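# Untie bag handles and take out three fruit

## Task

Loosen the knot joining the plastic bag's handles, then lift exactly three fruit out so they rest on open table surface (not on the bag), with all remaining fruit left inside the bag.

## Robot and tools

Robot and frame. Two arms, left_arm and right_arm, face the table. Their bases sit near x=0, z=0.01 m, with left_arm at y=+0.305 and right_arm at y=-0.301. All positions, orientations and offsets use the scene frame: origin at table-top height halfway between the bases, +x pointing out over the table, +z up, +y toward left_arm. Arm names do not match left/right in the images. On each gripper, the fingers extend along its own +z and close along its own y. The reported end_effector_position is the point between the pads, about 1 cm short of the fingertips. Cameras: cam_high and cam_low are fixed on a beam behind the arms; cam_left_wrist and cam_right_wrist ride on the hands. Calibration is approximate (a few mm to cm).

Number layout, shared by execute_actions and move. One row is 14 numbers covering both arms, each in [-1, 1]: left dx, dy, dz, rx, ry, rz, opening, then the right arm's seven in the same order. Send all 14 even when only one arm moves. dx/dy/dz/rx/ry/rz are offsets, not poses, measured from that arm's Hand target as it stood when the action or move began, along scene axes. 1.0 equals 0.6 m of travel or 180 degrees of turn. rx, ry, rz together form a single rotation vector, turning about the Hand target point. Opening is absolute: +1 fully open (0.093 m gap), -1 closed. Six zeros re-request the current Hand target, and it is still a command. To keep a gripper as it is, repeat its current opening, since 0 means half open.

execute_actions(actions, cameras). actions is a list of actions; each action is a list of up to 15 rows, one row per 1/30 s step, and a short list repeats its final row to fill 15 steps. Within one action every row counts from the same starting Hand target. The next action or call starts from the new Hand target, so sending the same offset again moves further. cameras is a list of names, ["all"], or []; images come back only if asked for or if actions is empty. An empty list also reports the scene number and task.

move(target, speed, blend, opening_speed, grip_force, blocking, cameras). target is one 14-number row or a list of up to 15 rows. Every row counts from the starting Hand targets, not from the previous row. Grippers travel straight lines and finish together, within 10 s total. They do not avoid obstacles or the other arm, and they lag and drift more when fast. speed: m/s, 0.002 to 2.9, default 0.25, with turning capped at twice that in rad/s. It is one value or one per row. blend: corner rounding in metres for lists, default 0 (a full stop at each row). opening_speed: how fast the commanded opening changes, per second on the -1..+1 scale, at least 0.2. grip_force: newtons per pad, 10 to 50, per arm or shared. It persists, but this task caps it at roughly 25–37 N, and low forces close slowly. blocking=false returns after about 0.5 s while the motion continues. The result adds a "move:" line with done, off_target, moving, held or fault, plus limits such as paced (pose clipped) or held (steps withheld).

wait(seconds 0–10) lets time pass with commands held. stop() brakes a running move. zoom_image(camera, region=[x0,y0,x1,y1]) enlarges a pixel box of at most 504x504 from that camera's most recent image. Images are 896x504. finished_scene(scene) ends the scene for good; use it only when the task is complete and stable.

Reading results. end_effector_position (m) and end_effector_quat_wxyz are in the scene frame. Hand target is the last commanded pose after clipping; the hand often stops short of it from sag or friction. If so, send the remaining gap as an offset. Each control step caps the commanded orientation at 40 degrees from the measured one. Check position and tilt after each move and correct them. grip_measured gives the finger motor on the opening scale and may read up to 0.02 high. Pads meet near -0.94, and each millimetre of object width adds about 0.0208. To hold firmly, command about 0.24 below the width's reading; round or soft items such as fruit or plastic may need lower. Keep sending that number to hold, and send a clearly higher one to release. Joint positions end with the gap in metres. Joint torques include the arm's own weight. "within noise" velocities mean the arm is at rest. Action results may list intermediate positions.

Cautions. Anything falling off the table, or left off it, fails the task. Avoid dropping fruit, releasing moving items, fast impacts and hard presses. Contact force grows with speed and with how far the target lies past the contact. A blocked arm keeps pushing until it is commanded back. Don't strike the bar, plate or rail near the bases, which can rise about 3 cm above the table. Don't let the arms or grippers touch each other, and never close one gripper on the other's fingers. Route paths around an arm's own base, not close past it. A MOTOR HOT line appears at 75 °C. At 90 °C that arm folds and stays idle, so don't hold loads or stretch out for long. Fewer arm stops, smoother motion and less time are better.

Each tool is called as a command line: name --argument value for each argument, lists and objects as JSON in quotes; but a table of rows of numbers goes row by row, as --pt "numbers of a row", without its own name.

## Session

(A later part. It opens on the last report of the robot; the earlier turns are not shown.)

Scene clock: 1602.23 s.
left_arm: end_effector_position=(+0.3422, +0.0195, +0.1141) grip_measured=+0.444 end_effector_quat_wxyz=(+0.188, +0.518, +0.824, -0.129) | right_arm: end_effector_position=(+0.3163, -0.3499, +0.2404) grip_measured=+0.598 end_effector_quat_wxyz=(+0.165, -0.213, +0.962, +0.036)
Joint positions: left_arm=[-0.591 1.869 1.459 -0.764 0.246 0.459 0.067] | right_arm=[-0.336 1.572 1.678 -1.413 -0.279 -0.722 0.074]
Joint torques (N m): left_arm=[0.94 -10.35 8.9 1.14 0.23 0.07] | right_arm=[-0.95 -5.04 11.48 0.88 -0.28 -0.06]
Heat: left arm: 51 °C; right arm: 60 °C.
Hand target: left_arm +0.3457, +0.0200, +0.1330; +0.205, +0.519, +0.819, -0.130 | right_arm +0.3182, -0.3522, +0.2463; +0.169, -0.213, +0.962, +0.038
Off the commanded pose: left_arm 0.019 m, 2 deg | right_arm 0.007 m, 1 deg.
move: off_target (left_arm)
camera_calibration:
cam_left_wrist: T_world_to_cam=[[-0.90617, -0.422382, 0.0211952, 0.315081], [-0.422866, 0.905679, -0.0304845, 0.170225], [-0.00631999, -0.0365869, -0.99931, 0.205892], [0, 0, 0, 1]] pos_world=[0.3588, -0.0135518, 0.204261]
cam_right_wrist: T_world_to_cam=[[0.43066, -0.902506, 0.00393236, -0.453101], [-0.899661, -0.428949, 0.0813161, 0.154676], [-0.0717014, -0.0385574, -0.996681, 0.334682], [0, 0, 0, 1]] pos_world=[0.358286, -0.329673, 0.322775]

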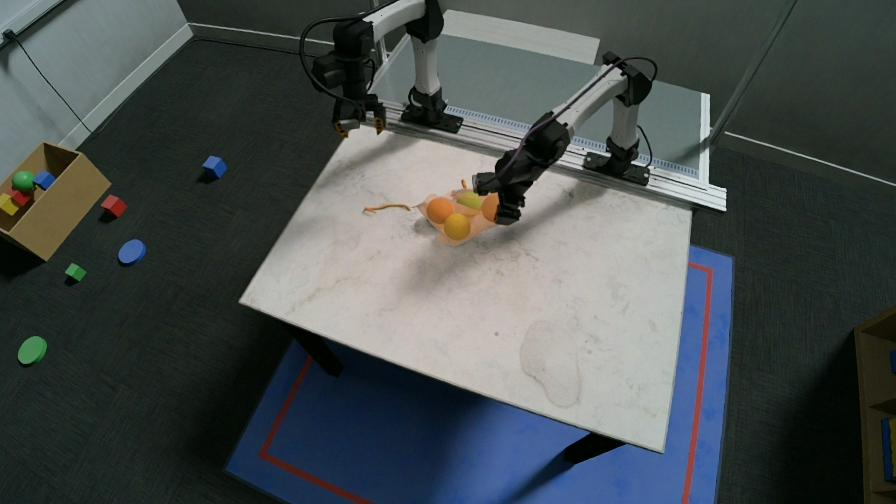

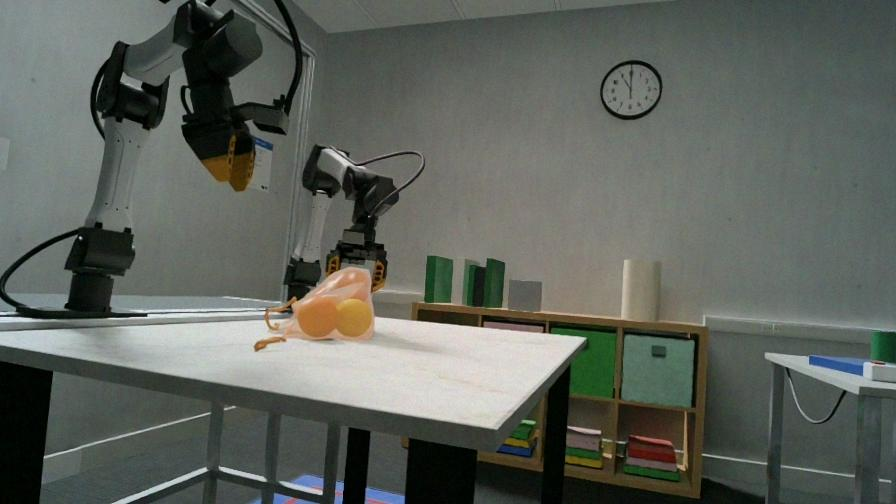

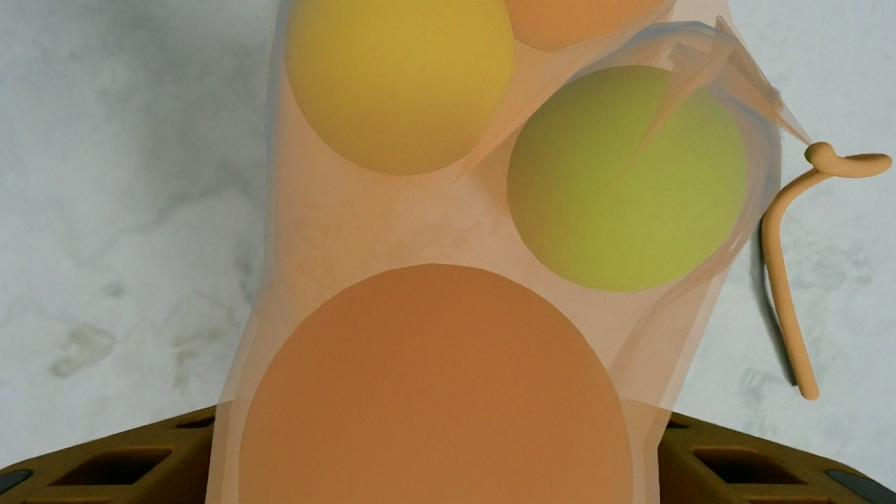

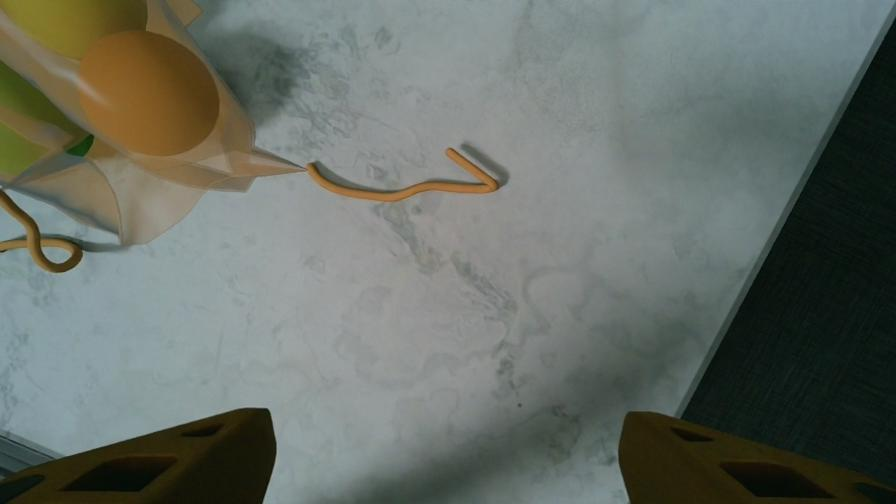

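move --target '[0.04,0.04,0.11,0,0,0,0.1,0,0,0,0,0,0,0.6]' --speed 0.05 --cameras '["cam_left_wrist","cam_low","cam_high","cam_right_wrist"]'

zoom_image --camera "cam_low" --region '[240, 230, 420, 360]'

zoom_image --camera "cam_high" --region '[380, 150, 540, 250]'

Scene clock: 1610.57 s.
left_arm: end_effector_position=(+0.3667, +0.0444, +0.1969) grip_measured=+0.444 end_effector_quat_wxyz=(+0.206, +0.518, +0.821, -0.127) | right_arm: end_effector_position=(+0.3163, -0.3499, +0.2404) grip_measured=+0.598 end_effector_quat_wxyz=(+0.165, -0.213, +0.962, +0.036)
Joint positions: left_arm=[-0.5 1.869 1.777 -1.066 0.276 0.544 0.067] | right_arm=[-0.336 1.572 1.678 -1.413 -0.279 -0.722 0.074]
Joint torques (N m): left_arm=[0.91 -7.04 9.09 1.19 0.35 0.08] | right_arm=[-0.92 -5.14 11.45 0.88 -0.3 -0.08]
Heat: left arm: 54 °C; right arm: 60 °C.
Hand target: left_arm +0.3698, +0.0439, +0.1991; +0.205, +0.519, +0.819, -0.130 | right_arm +0.3182, -0.3522, +0.2463; +0.169, -0.213, +0.962, +0.038
Off the commanded pose: left_arm 0.004 m, 0 deg | right_arm 0.007 m, 1 deg.
move: done
camera_calibration:
cam_left_wrist: T_world_to_cam=[[-0.905041, -0.425316, -0.0026297, 0.350522], [-0.424434, 0.903531, -0.0590564, 0.166818], [0.0274936, -0.0523324, -0.998251, 0.277774], [0, 0, 0, 1]] pos_world=[0.380403, 0.0128939, 0.288062]
cam_right_wrist: T_world_to_cam=[[0.43066, -0.902506, 0.00393236, -0.453101], [-0.899661, -0.428949, 0.0813161, 0.154676], [-0.0717014, -0.0385574, -0.996681, 0.334682], [0, 0, 0, 1]] pos_world=[0.358286, -0.329673, 0.322775]

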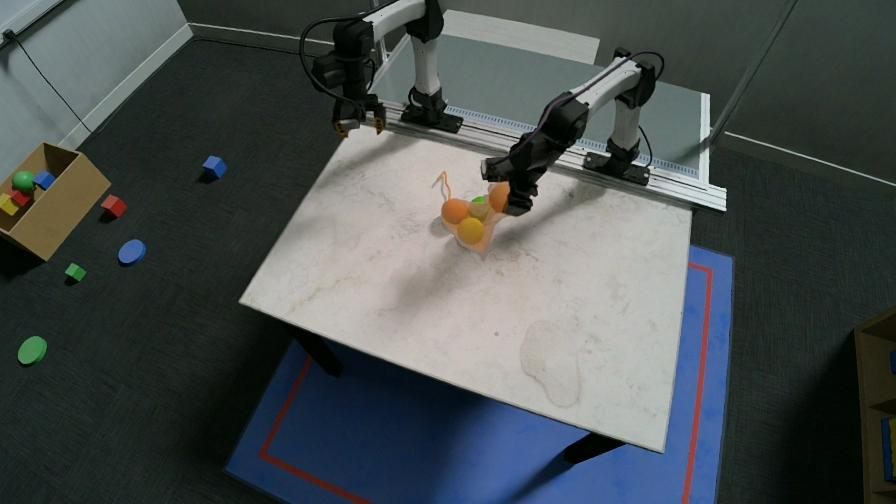

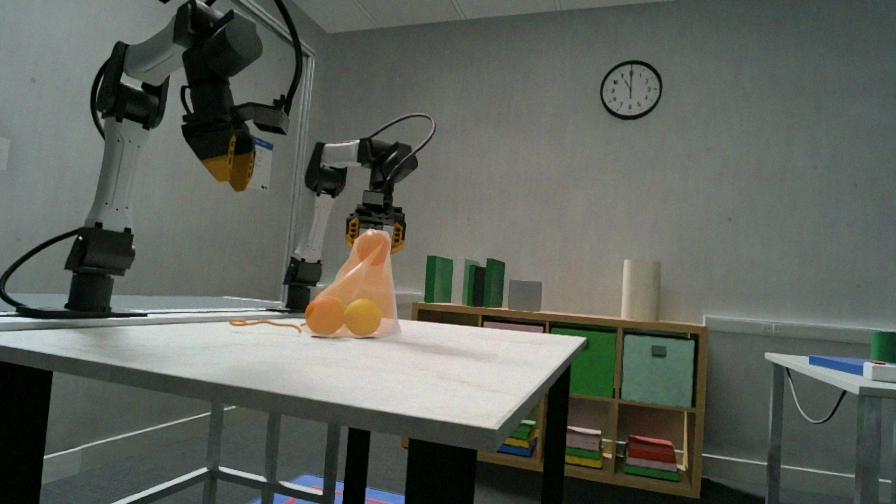

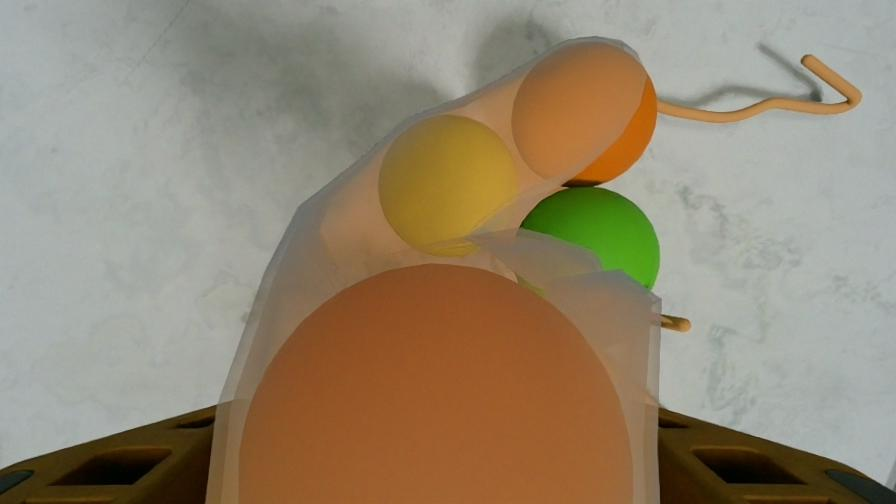

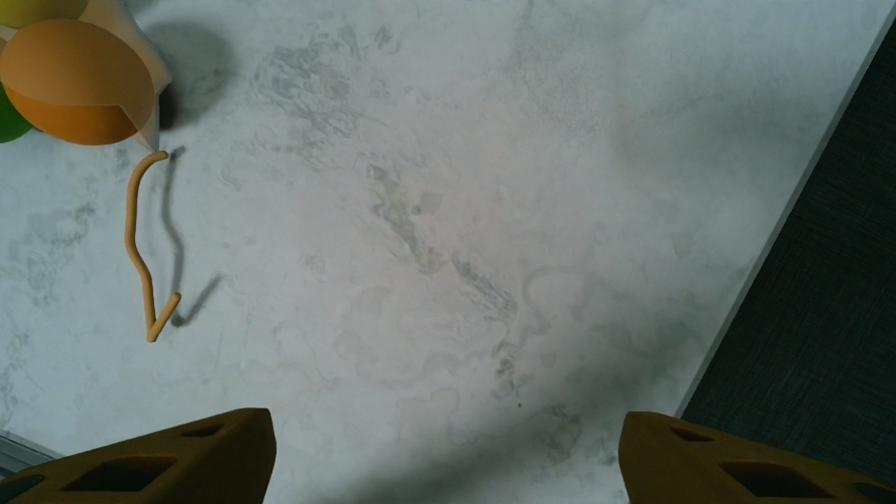

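Scaled by 2.800 from the camera's 896x504 image, which has a finer 1280x720 frame.

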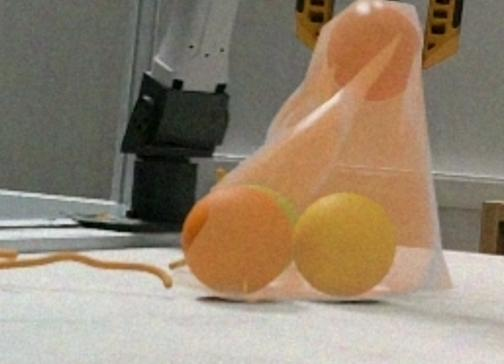

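Scaled by 3.150 from the camera's 896x504 image, which has a finer 1280x720 frame.

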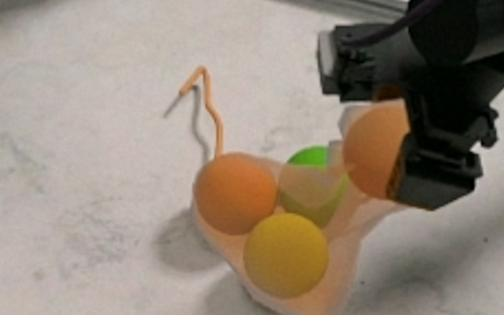

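move --target '[0.06,0.02,0.08,0,0,0,0.1,0,0,0,0,0,0,0.6]' --speed 0.05 --cameras '["cam_left_wrist","cam_low","cam_high"]'

zoom_image --camera "cam_low" --region '[240, 210, 440, 360]'

zoom_image --camera "cam_high" --region '[380, 150, 540, 270]'

Scene clock: 1619.90 s.
left_arm: end_effector_position=(+0.4030, +0.0564, +0.2465) grip_measured=+0.444 end_effector_quat_wxyz=(+0.205, +0.517, +0.821, -0.125) | right_arm: end_effector_position=(+0.3163, -0.3499, +0.2404) grip_measured=+0.598 end_effector_quat_wxyz=(+0.165, -0.213, +0.962, +0.036)
Joint positions: left_arm=[-0.429 2.076 2.28 -1.384 0.302 0.612 0.067] | right_arm=[-0.336 1.572 1.678 -1.413 -0.279 -0.722 0.074]
Joint torques (N m): left_arm=[0.75 -7.82 8.46 1.2 0.38 0.08] | right_arm=[-0.87 -5.09 11.52 0.86 -0.27 -0.07]
Heat: left arm: 53 °C; right arm: 61 °C.
Hand target: left_arm +0.4058, +0.0559, +0.2469; +0.205, +0.519, +0.819, -0.130 | right_arm +0.3182, -0.3522, +0.2463; +0.169, -0.213, +0.962, +0.038
Off the commanded pose: left_arm 0.003 m, 1 deg | right_arm 0.007 m, 1 deg.
move: done
camera_calibration:
cam_left_wrist: T_world_to_cam=[[-0.904535, -0.426386, -0.00322232, 0.388495], [-0.425555, 0.903196, -0.0560342, 0.17404], [0.0268026, -0.0493137, -0.998424, 0.327074], [0, 0, 0, 1]] pos_world=[0.416705, 0.0245855, 0.337563]
Images, in order (width x height): cam_high 896x504, cam_low 896x504, cam_left_wrist 896x504.

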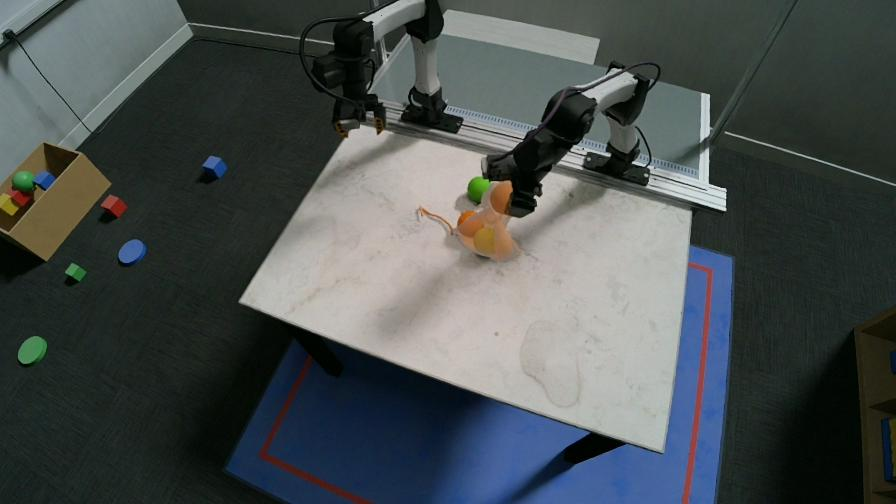

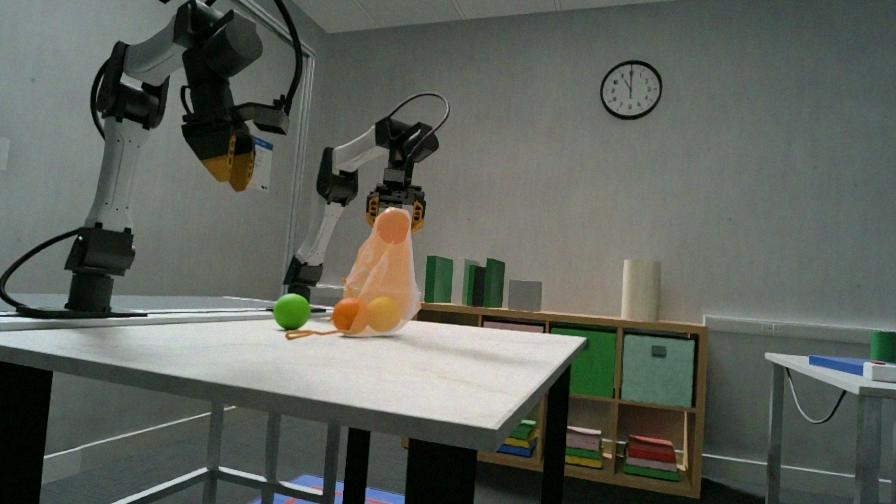

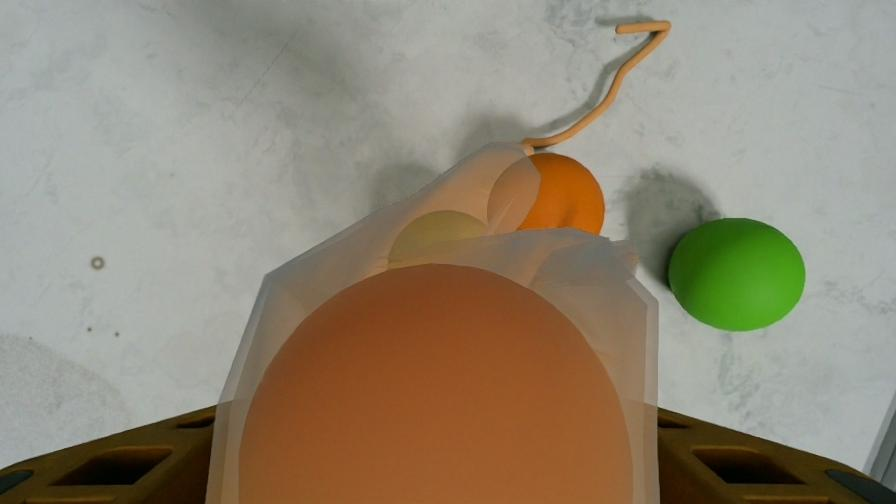

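Scaled by 2.520 from the camera's 896x504 image, which has a finer 1280x720 frame.

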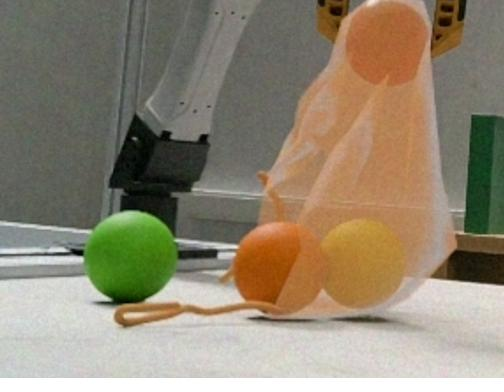

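Scaled by 3.150 from the camera's 896x504 image, which has a finer 1280x720 frame.

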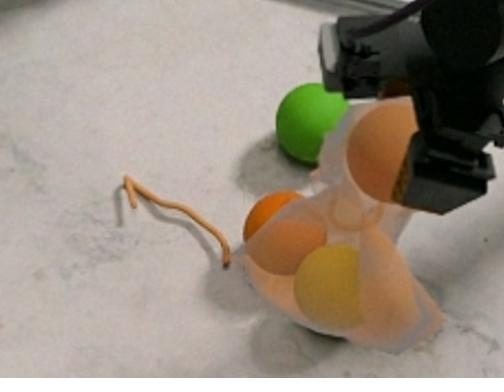

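move --target '[0.12,0.02,0.04,0,0,0,0.1,0,0,0,0,0,0,0.6]' --speed 0.05 --cameras '["cam_left_wrist","cam_low","cam_high"]'

zoom_image --camera "cam_low" --region '[240, 210, 480, 370]'

zoom_image --camera "cam_high" --region '[380, 150, 560, 280]'

Scene clock: 1629.53 s.
left_arm: end_effector_position=(+0.4696, +0.0703, +0.2708) grip_measured=+0.444 end_effector_quat_wxyz=(+0.275, +0.497, +0.814, -0.121) | right_arm: end_effector_position=(+0.3163, -0.3499, +0.2404) grip_measured=+0.598 end_effector_quat_wxyz=(+0.165, -0.213, +0.962, +0.036)
Joint positions: left_arm=[-0.336 2.372 2.843 -1.523 0.342 0.646 0.067] | right_arm=[-0.336 1.572 1.678 -1.413 -0.279 -0.722 0.074]
Joint torques (N m): left_arm=[0.79 -8.77 7.58 1.72 0.39 0.01] | right_arm=[-0.94 -5.08 11.51 0.86 -0.3 -0.09]
Heat: left arm: 53 °C; right arm: 61 °C.
Hand target: left_arm +0.4778, +0.0680, +0.2710; +0.205, +0.519, +0.819, -0.130 | right_arm +0.3182, -0.3522, +0.2463; +0.169, -0.213, +0.962, +0.038
Off the commanded pose: left_arm 0.008 m, 9 deg | right_arm 0.007 m, 1 deg.
elbow stopped short (left arm): the move would have taken joint 3 (elbow) straighter than the controller allows.
move: off_target (left_arm)
camera_calibration:
cam_left_wrist: T_world_to_cam=[[-0.879957, -0.469048, -0.0752936, 0.465757], [-0.451439, 0.874995, -0.174888, 0.237591], [0.147912, -0.119903, -0.981705, 0.293779], [0, 0, 0, 1]] pos_world=[0.47365, 0.0457962, 0.365025]
Images, in order (width x height): cam_high 896x504, cam_low 896x504, cam_left_wrist 896x504.

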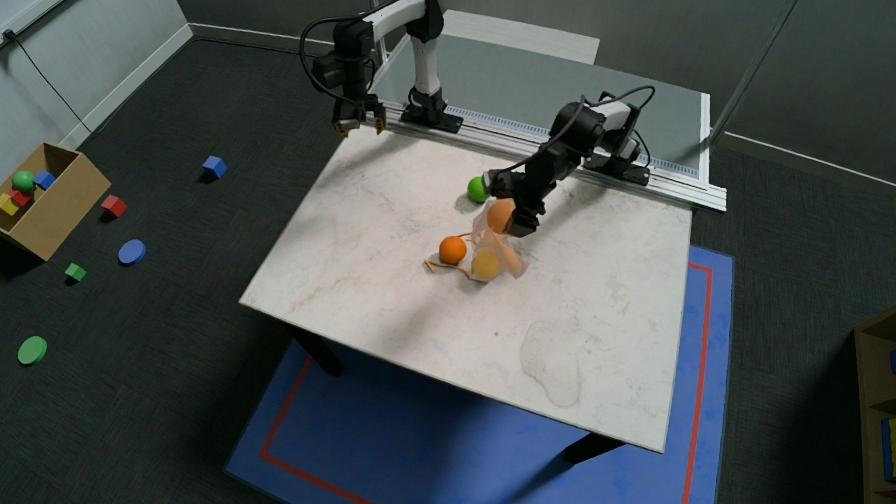

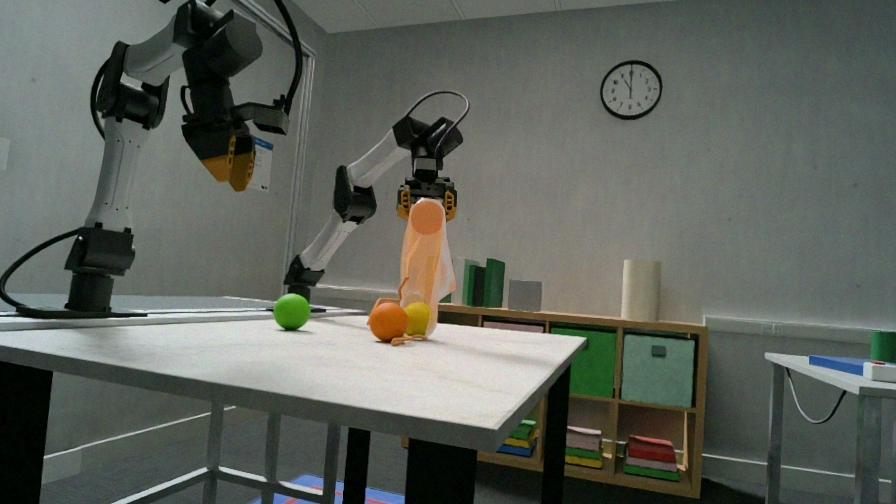

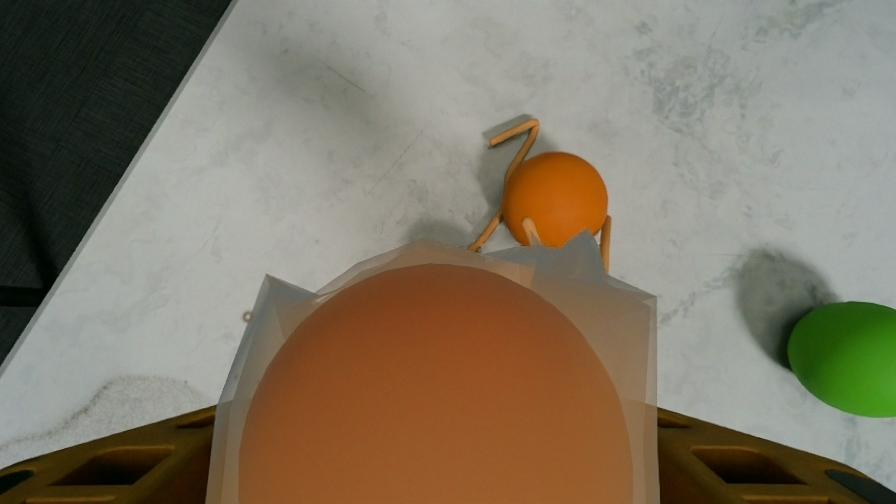

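Scaled by 2.100 from the camera's 896x504 image, which has a finer 1280x720 frame.

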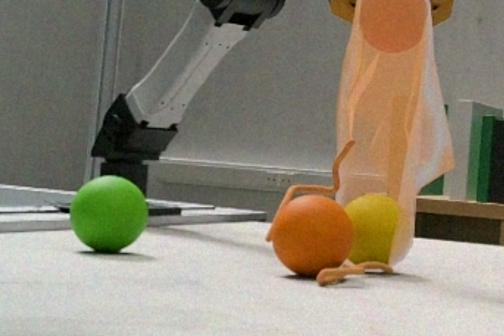

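Scaled by 2.800 from the camera's 896x504 image, which has a finer 1280x720 frame.

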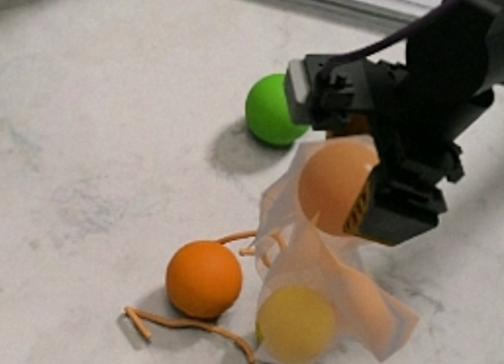

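move --target '[0.12,0.0,0.0,-0.126,-0.058,0,0.1,0,0,0,0,0,0,0.6]' --speed 0.06 --cameras '["cam_low","cam_high"]'

zoom_image --camera "cam_low" --region '[240, 210, 480, 370]'

zoom_image --camera "cam_high" --region '[380, 150, 580, 300]'

Scene clock: 1647.93 s.
left_arm: end_effector_position=(+0.5428, +0.0686, +0.2688) grip_measured=+0.444 end_effector_quat_wxyz=(+0.386, +0.470, +0.759, -0.233) | right_arm: end_effector_position=(+0.3163, -0.3499, +0.2404) grip_measured=+0.598 end_effector_quat_wxyz=(+0.165, -0.213, +0.962, +0.036)
Joint positions: left_arm=[-0.213 2.496 2.843 -1.198 0.668 0.612 0.067] | right_arm=[-0.336 1.572 1.678 -1.413 -0.279 -0.722 0.074]
Joint torques (N m): left_arm=[0.76 -10 8.17 1.98 0.54 -0.16] | right_arm=[-1.05 -5 11.54 0.87 -0.3 -0.09]
Heat: left arm: 53 °C; right arm: 61 °C.
Hand target: left_arm +0.5498, +0.0680, +0.2709; +0.376, +0.478, +0.756, -0.241 | right_arm +0.3182, -0.3522, +0.2463; +0.169, -0.213, +0.962, +0.038
Off the commanded pose: left_arm 0.007 m, 2 deg | right_arm 0.007 m, 1 deg.
elbow stopped short (left arm): the move would have taken joint 3 (elbow) straighter than the controller allows.
move: done
Images, in order (width x height): cam_high 896x504, cam_low 896x504.

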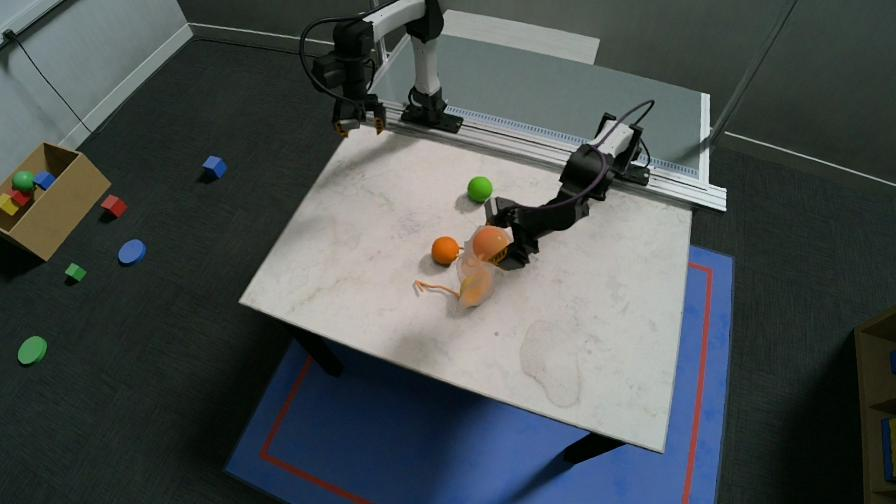

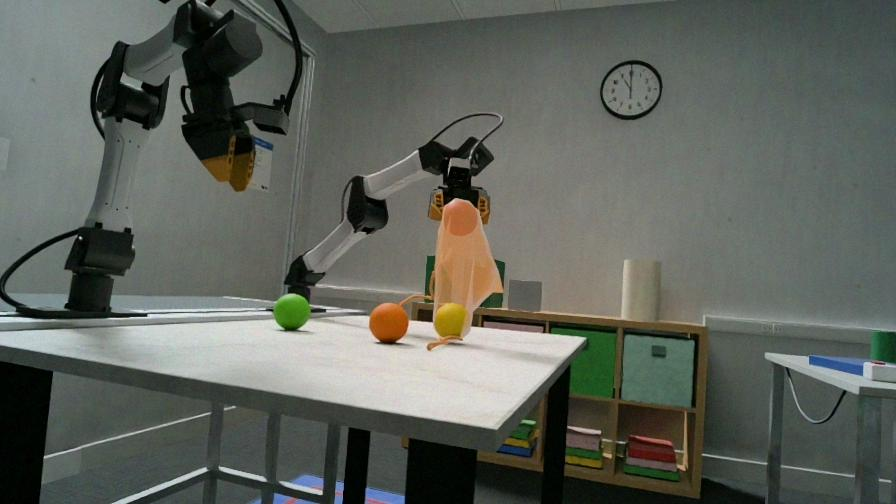

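Scaled by 2.100 from the camera's 896x504 image, which has a finer 1280x720 frame.

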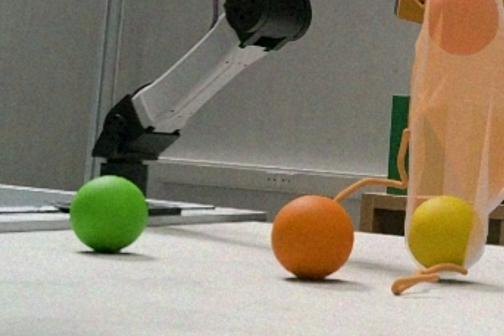

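Scaled by 2.520 from the camera's 896x504 image, which has a finer 1280x720 frame.

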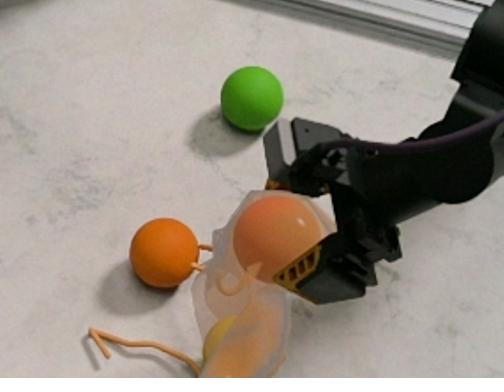

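move --target '[0,0,0,0,0,0,0.1,0.02,0.17,0.006,0.1496,-0.2355,0.078,0.6]' --speed 0.25 --cameras '["cam_right_wrist","cam_left_wrist"]'

Scene clock: 1671.70 s.
left_arm: end_effector_position=(+0.5429, +0.0685, +0.2689) grip_measured=+0.444 end_effector_quat_wxyz=(+0.386, +0.470, +0.759, -0.233) | right_arm: end_effector_position=(+0.3332, -0.2542, +0.2470) grip_measured=+0.598 end_effector_quat_wxyz=(+0.532, -0.275, +0.777, +0.194)
Joint positions: left_arm=[-0.213 2.496 2.843 -1.198 0.668 0.611 0.067] | right_arm=[-0.311 1.124 0.83 -0.254 -0.924 -0.427 0.074]
Joint torques (N m): left_arm=[0.77 -9.95 8.18 2 0.55 -0.12] | right_arm=[0.27 -5.19 7.92 2.29 -0.36 0.09]
Heat: left arm: 55 °C; right arm: 61 °C.
Hand target: left_arm +0.5499, +0.0680, +0.2709; +0.376, +0.478, +0.756, -0.241 | right_arm +0.3302, -0.2501, +0.2500; +0.539, -0.281, +0.769, +0.196
Off the commanded pose: left_arm 0.007 m, 2 deg | right_arm 0.006 m, 1 deg.
elbow stopped short (left arm): the move would have taken joint 3 (elbow) straighter than the controller allows.
move: done
camera_calibration:
cam_left_wrist: T_world_to_cam=[[-0.897122, -0.441673, -0.0098127, 0.519128], [-0.381859, 0.786416, -0.485523, 0.32368], [0.222159, -0.431827, -0.874169, 0.233063], [0, 0, 0, 1]] pos_world=[0.537545, 0.0753804, 0.365985]
cam_right_wrist: T_world_to_cam=[[0.636393, -0.771365, 0.000302556, -0.4083], [-0.546304, -0.450989, -0.705805, 0.281489], [0.54457, 0.449004, -0.708406, 0.1936], [0, 0, 0, 1]] pos_world=[0.308189, -0.274927, 0.335947]
Images, in order (width x height): cam_left_wrist 896x504, cam_right_wrist 896x504.

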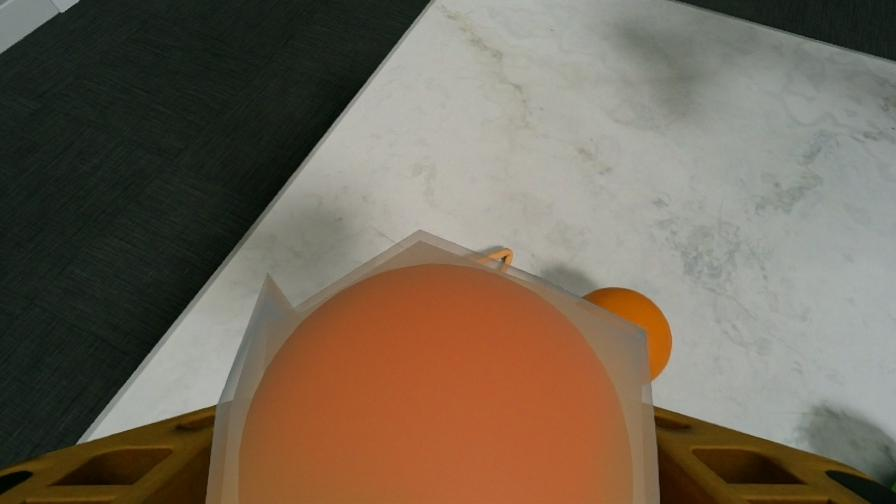

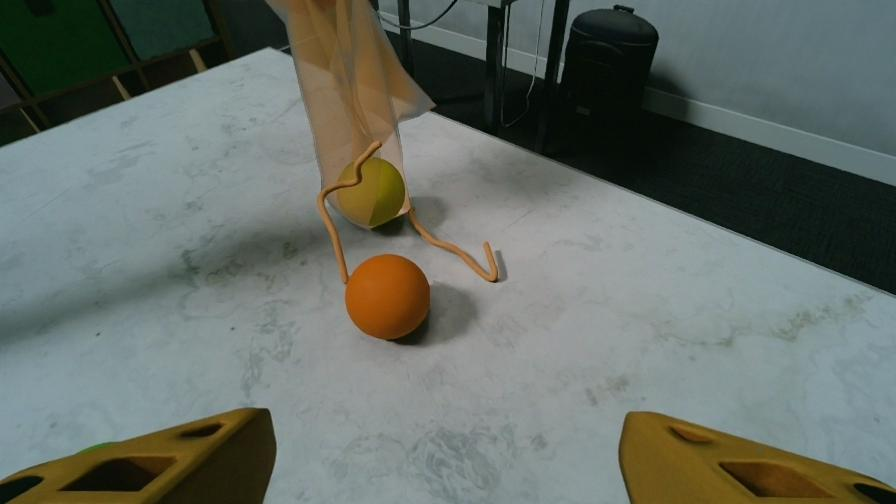

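zoom_image --camera "cam_right_wrist" --region '[230, 0, 530, 300]'

Scaled by 1.680 from the camera's 896x504 image, which has a finer 1280x720 frame.

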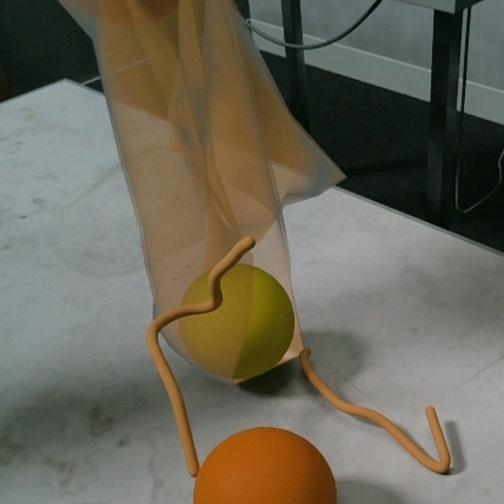

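move --target '[-0.083,0.02,0.13,-0.126,-0.058,0,0.1,0,0,0,0,0,0,0.6]' --speed 0.06 --cameras '["cam_right_wrist","cam_low","cam_high"]'

zoom_image --camera "cam_right_wrist" --region '[230, 0, 530, 300]'

Scene clock: 1696.57 s.
left_arm: end_effector_position=(+0.5073, +0.0768, +0.3304) grip_measured=+0.444 end_effector_quat_wxyz=(+0.513, +0.412, +0.671, -0.341) | right_arm: end_effector_position=(+0.3333, -0.2542, +0.2472) grip_measured=+0.598 end_effector_quat_wxyz=(+0.532, -0.275, +0.777, +0.194)
Joint positions: left_arm=[-0.156 1.968 1.85 -0.285 0.924 0.279 0.067] | right_arm=[-0.311 1.124 0.83 -0.253 -0.924 -0.426 0.074]
Joint torques (N m): left_arm=[0.8 -12.23 6.38 2.34 0.41 -0.12] | right_arm=[0.29 -5.11 7.97 2.29 -0.35 0.1]
Heat: left arm: 58 °C; right arm: 58 °C.
Hand target: left_arm +0.5000, +0.0800, +0.3489; +0.529, +0.415, +0.657, -0.341 | right_arm +0.3302, -0.2501, +0.2500; +0.539, -0.281, +0.769, +0.196
Off the commanded pose: left_arm 0.020 m, 3 deg | right_arm 0.006 m, 1 deg.
move: off_target (left_arm)
camera_calibration:
cam_right_wrist: T_world_to_cam=[[0.636274, -0.771463, 0.000598789, -0.408531], [-0.545899, -0.450785, -0.706249, 0.281649], [0.545114, 0.449041, -0.707964, 0.193354], [0, 0, 0, 1]] pos_world=[0.308289, -0.275027, 0.336047]
Images, in order (width x height): cam_high 896x504, cam_low 896x504, cam_right_wrist 896x504.

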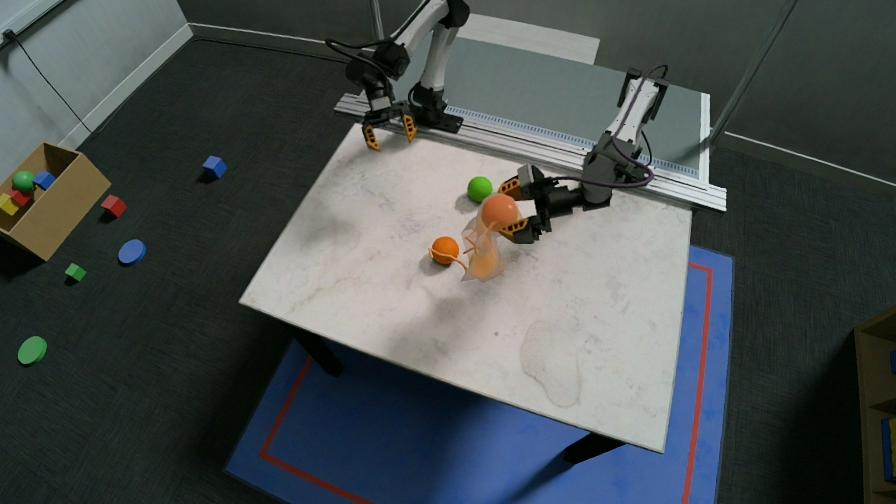

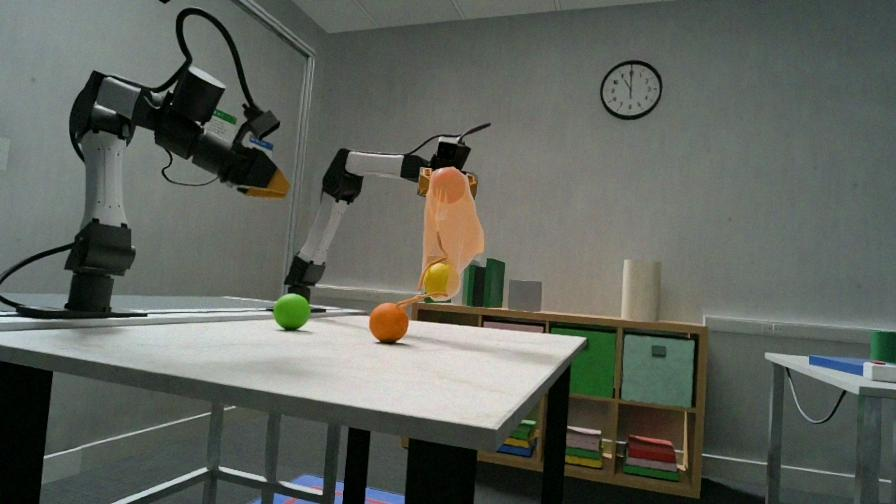

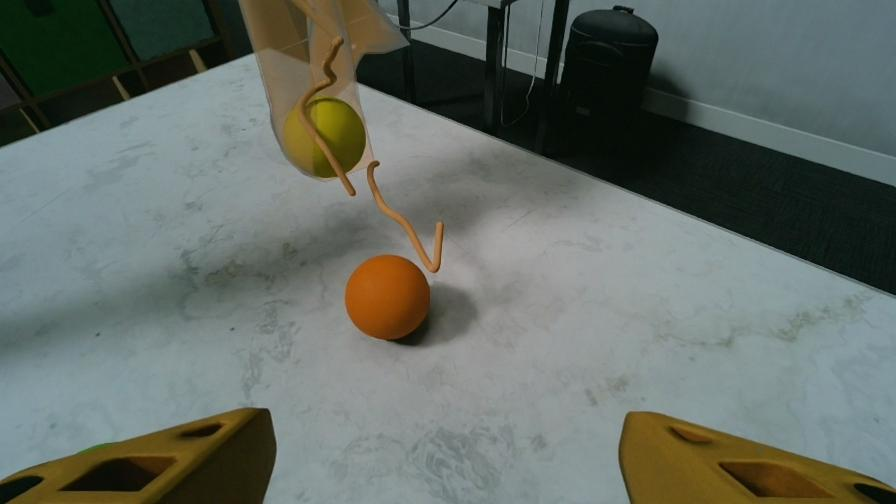

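Scaled by 1.680 from the camera's 896x504 image, which has a finer 1280x720 frame.

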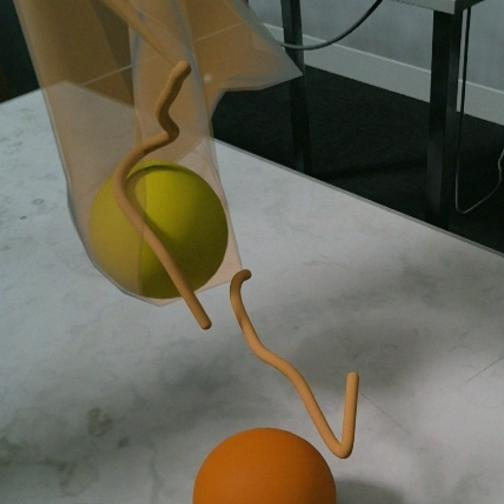

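move --target '[0,0,-0.135,0,0,0,0.1,0,0,0,0,0,0,0.9]' --speed 0.05 --cameras '["cam_right_wrist","cam_low","cam_high"]'

zoom_image --camera "cam_low" --region '[340, 210, 540, 360]'

zoom_image --camera "cam_right_wrist" --region '[230, 0, 530, 300]'

Scene clock: 1714.70 s.
left_arm: end_effector_position=(+0.5038, +0.0782, +0.2556) grip_measured=+0.444 end_effector_quat_wxyz=(+0.517, +0.413, +0.668, -0.340) | right_arm: end_effector_position=(+0.3333, -0.2542, +0.2472) grip_measured=+0.898 end_effector_quat_wxyz=(+0.532, -0.275, +0.777, +0.194)
Joint positions: left_arm=[-0.156 1.958 1.53 0.038 0.924 0.277 0.067] | right_arm=[-0.311 1.124 0.83 -0.253 -0.924 -0.426 0.088]
Joint torques (N m): left_arm=[0.69 -11.22 6.45 2.31 0.38 -0.09] | right_arm=[0.4 -5.08 7.94 2.32 -0.37 0.09]
Heat: left arm: 61 °C; right arm: 57 °C.
Hand target: left_arm +0.5000, +0.0800, +0.2679; +0.529, +0.415, +0.657, -0.340 | right_arm +0.3302, -0.2501, +0.2500; +0.539, -0.281, +0.769, +0.196
Off the commanded pose: left_arm 0.013 m, 2 deg | right_arm 0.006 m, 1 deg.
move: off_target (left_arm)
camera_calibration:
cam_right_wrist: T_world_to_cam=[[0.636274, -0.771463, 0.000598789, -0.408531], [-0.545899, -0.450785, -0.706249, 0.281649], [0.545114, 0.449041, -0.707964, 0.193354], [0, 0, 0, 1]] pos_world=[0.308289, -0.275027, 0.336047]
Images, in order (width x height): cam_high 896x504, cam_low 896x504, cam_right_wrist 896x504.

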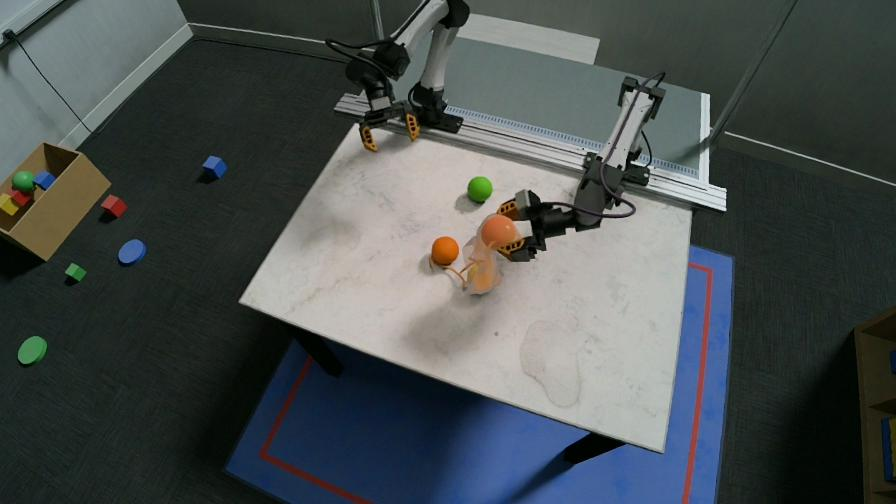

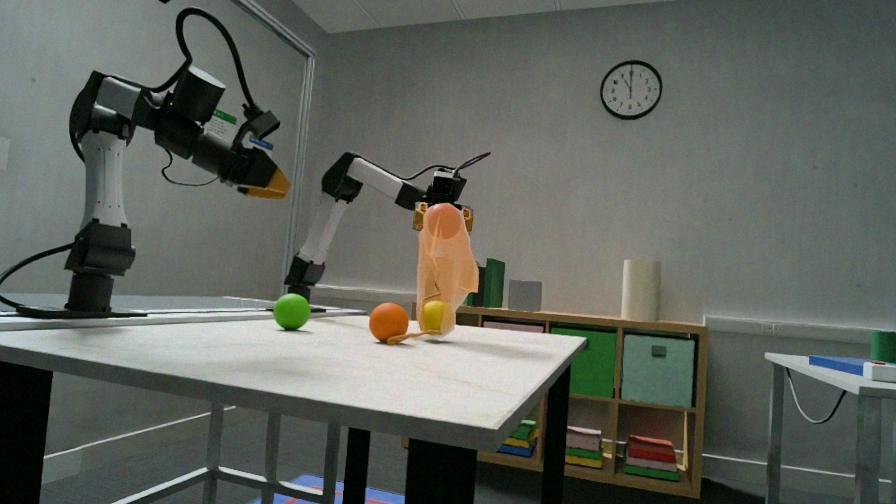

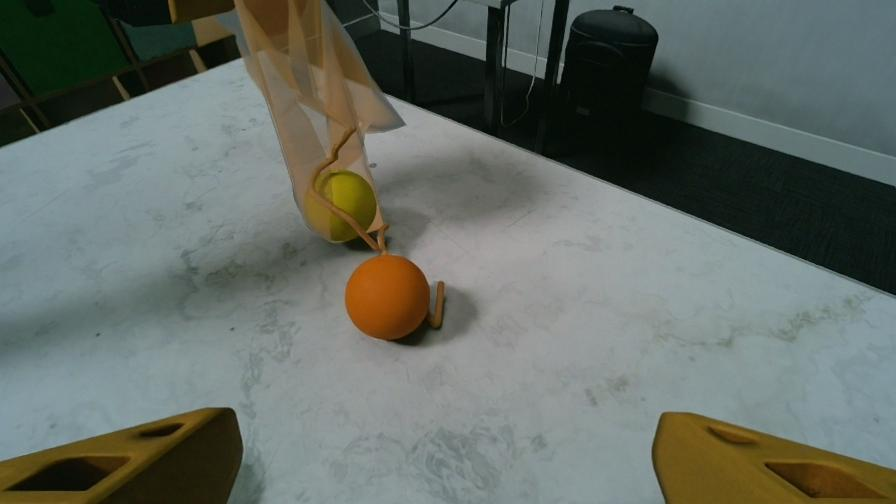

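Scaled by 2.520 from the camera's 896x504 image, which has a finer 1280x720 frame.

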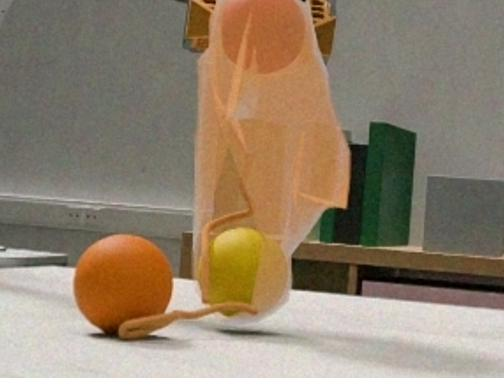

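Scaled by 1.680 from the camera's 896x504 image, which has a finer 1280x720 frame.

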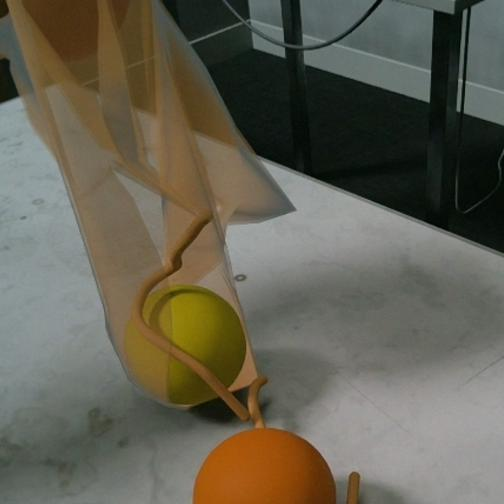

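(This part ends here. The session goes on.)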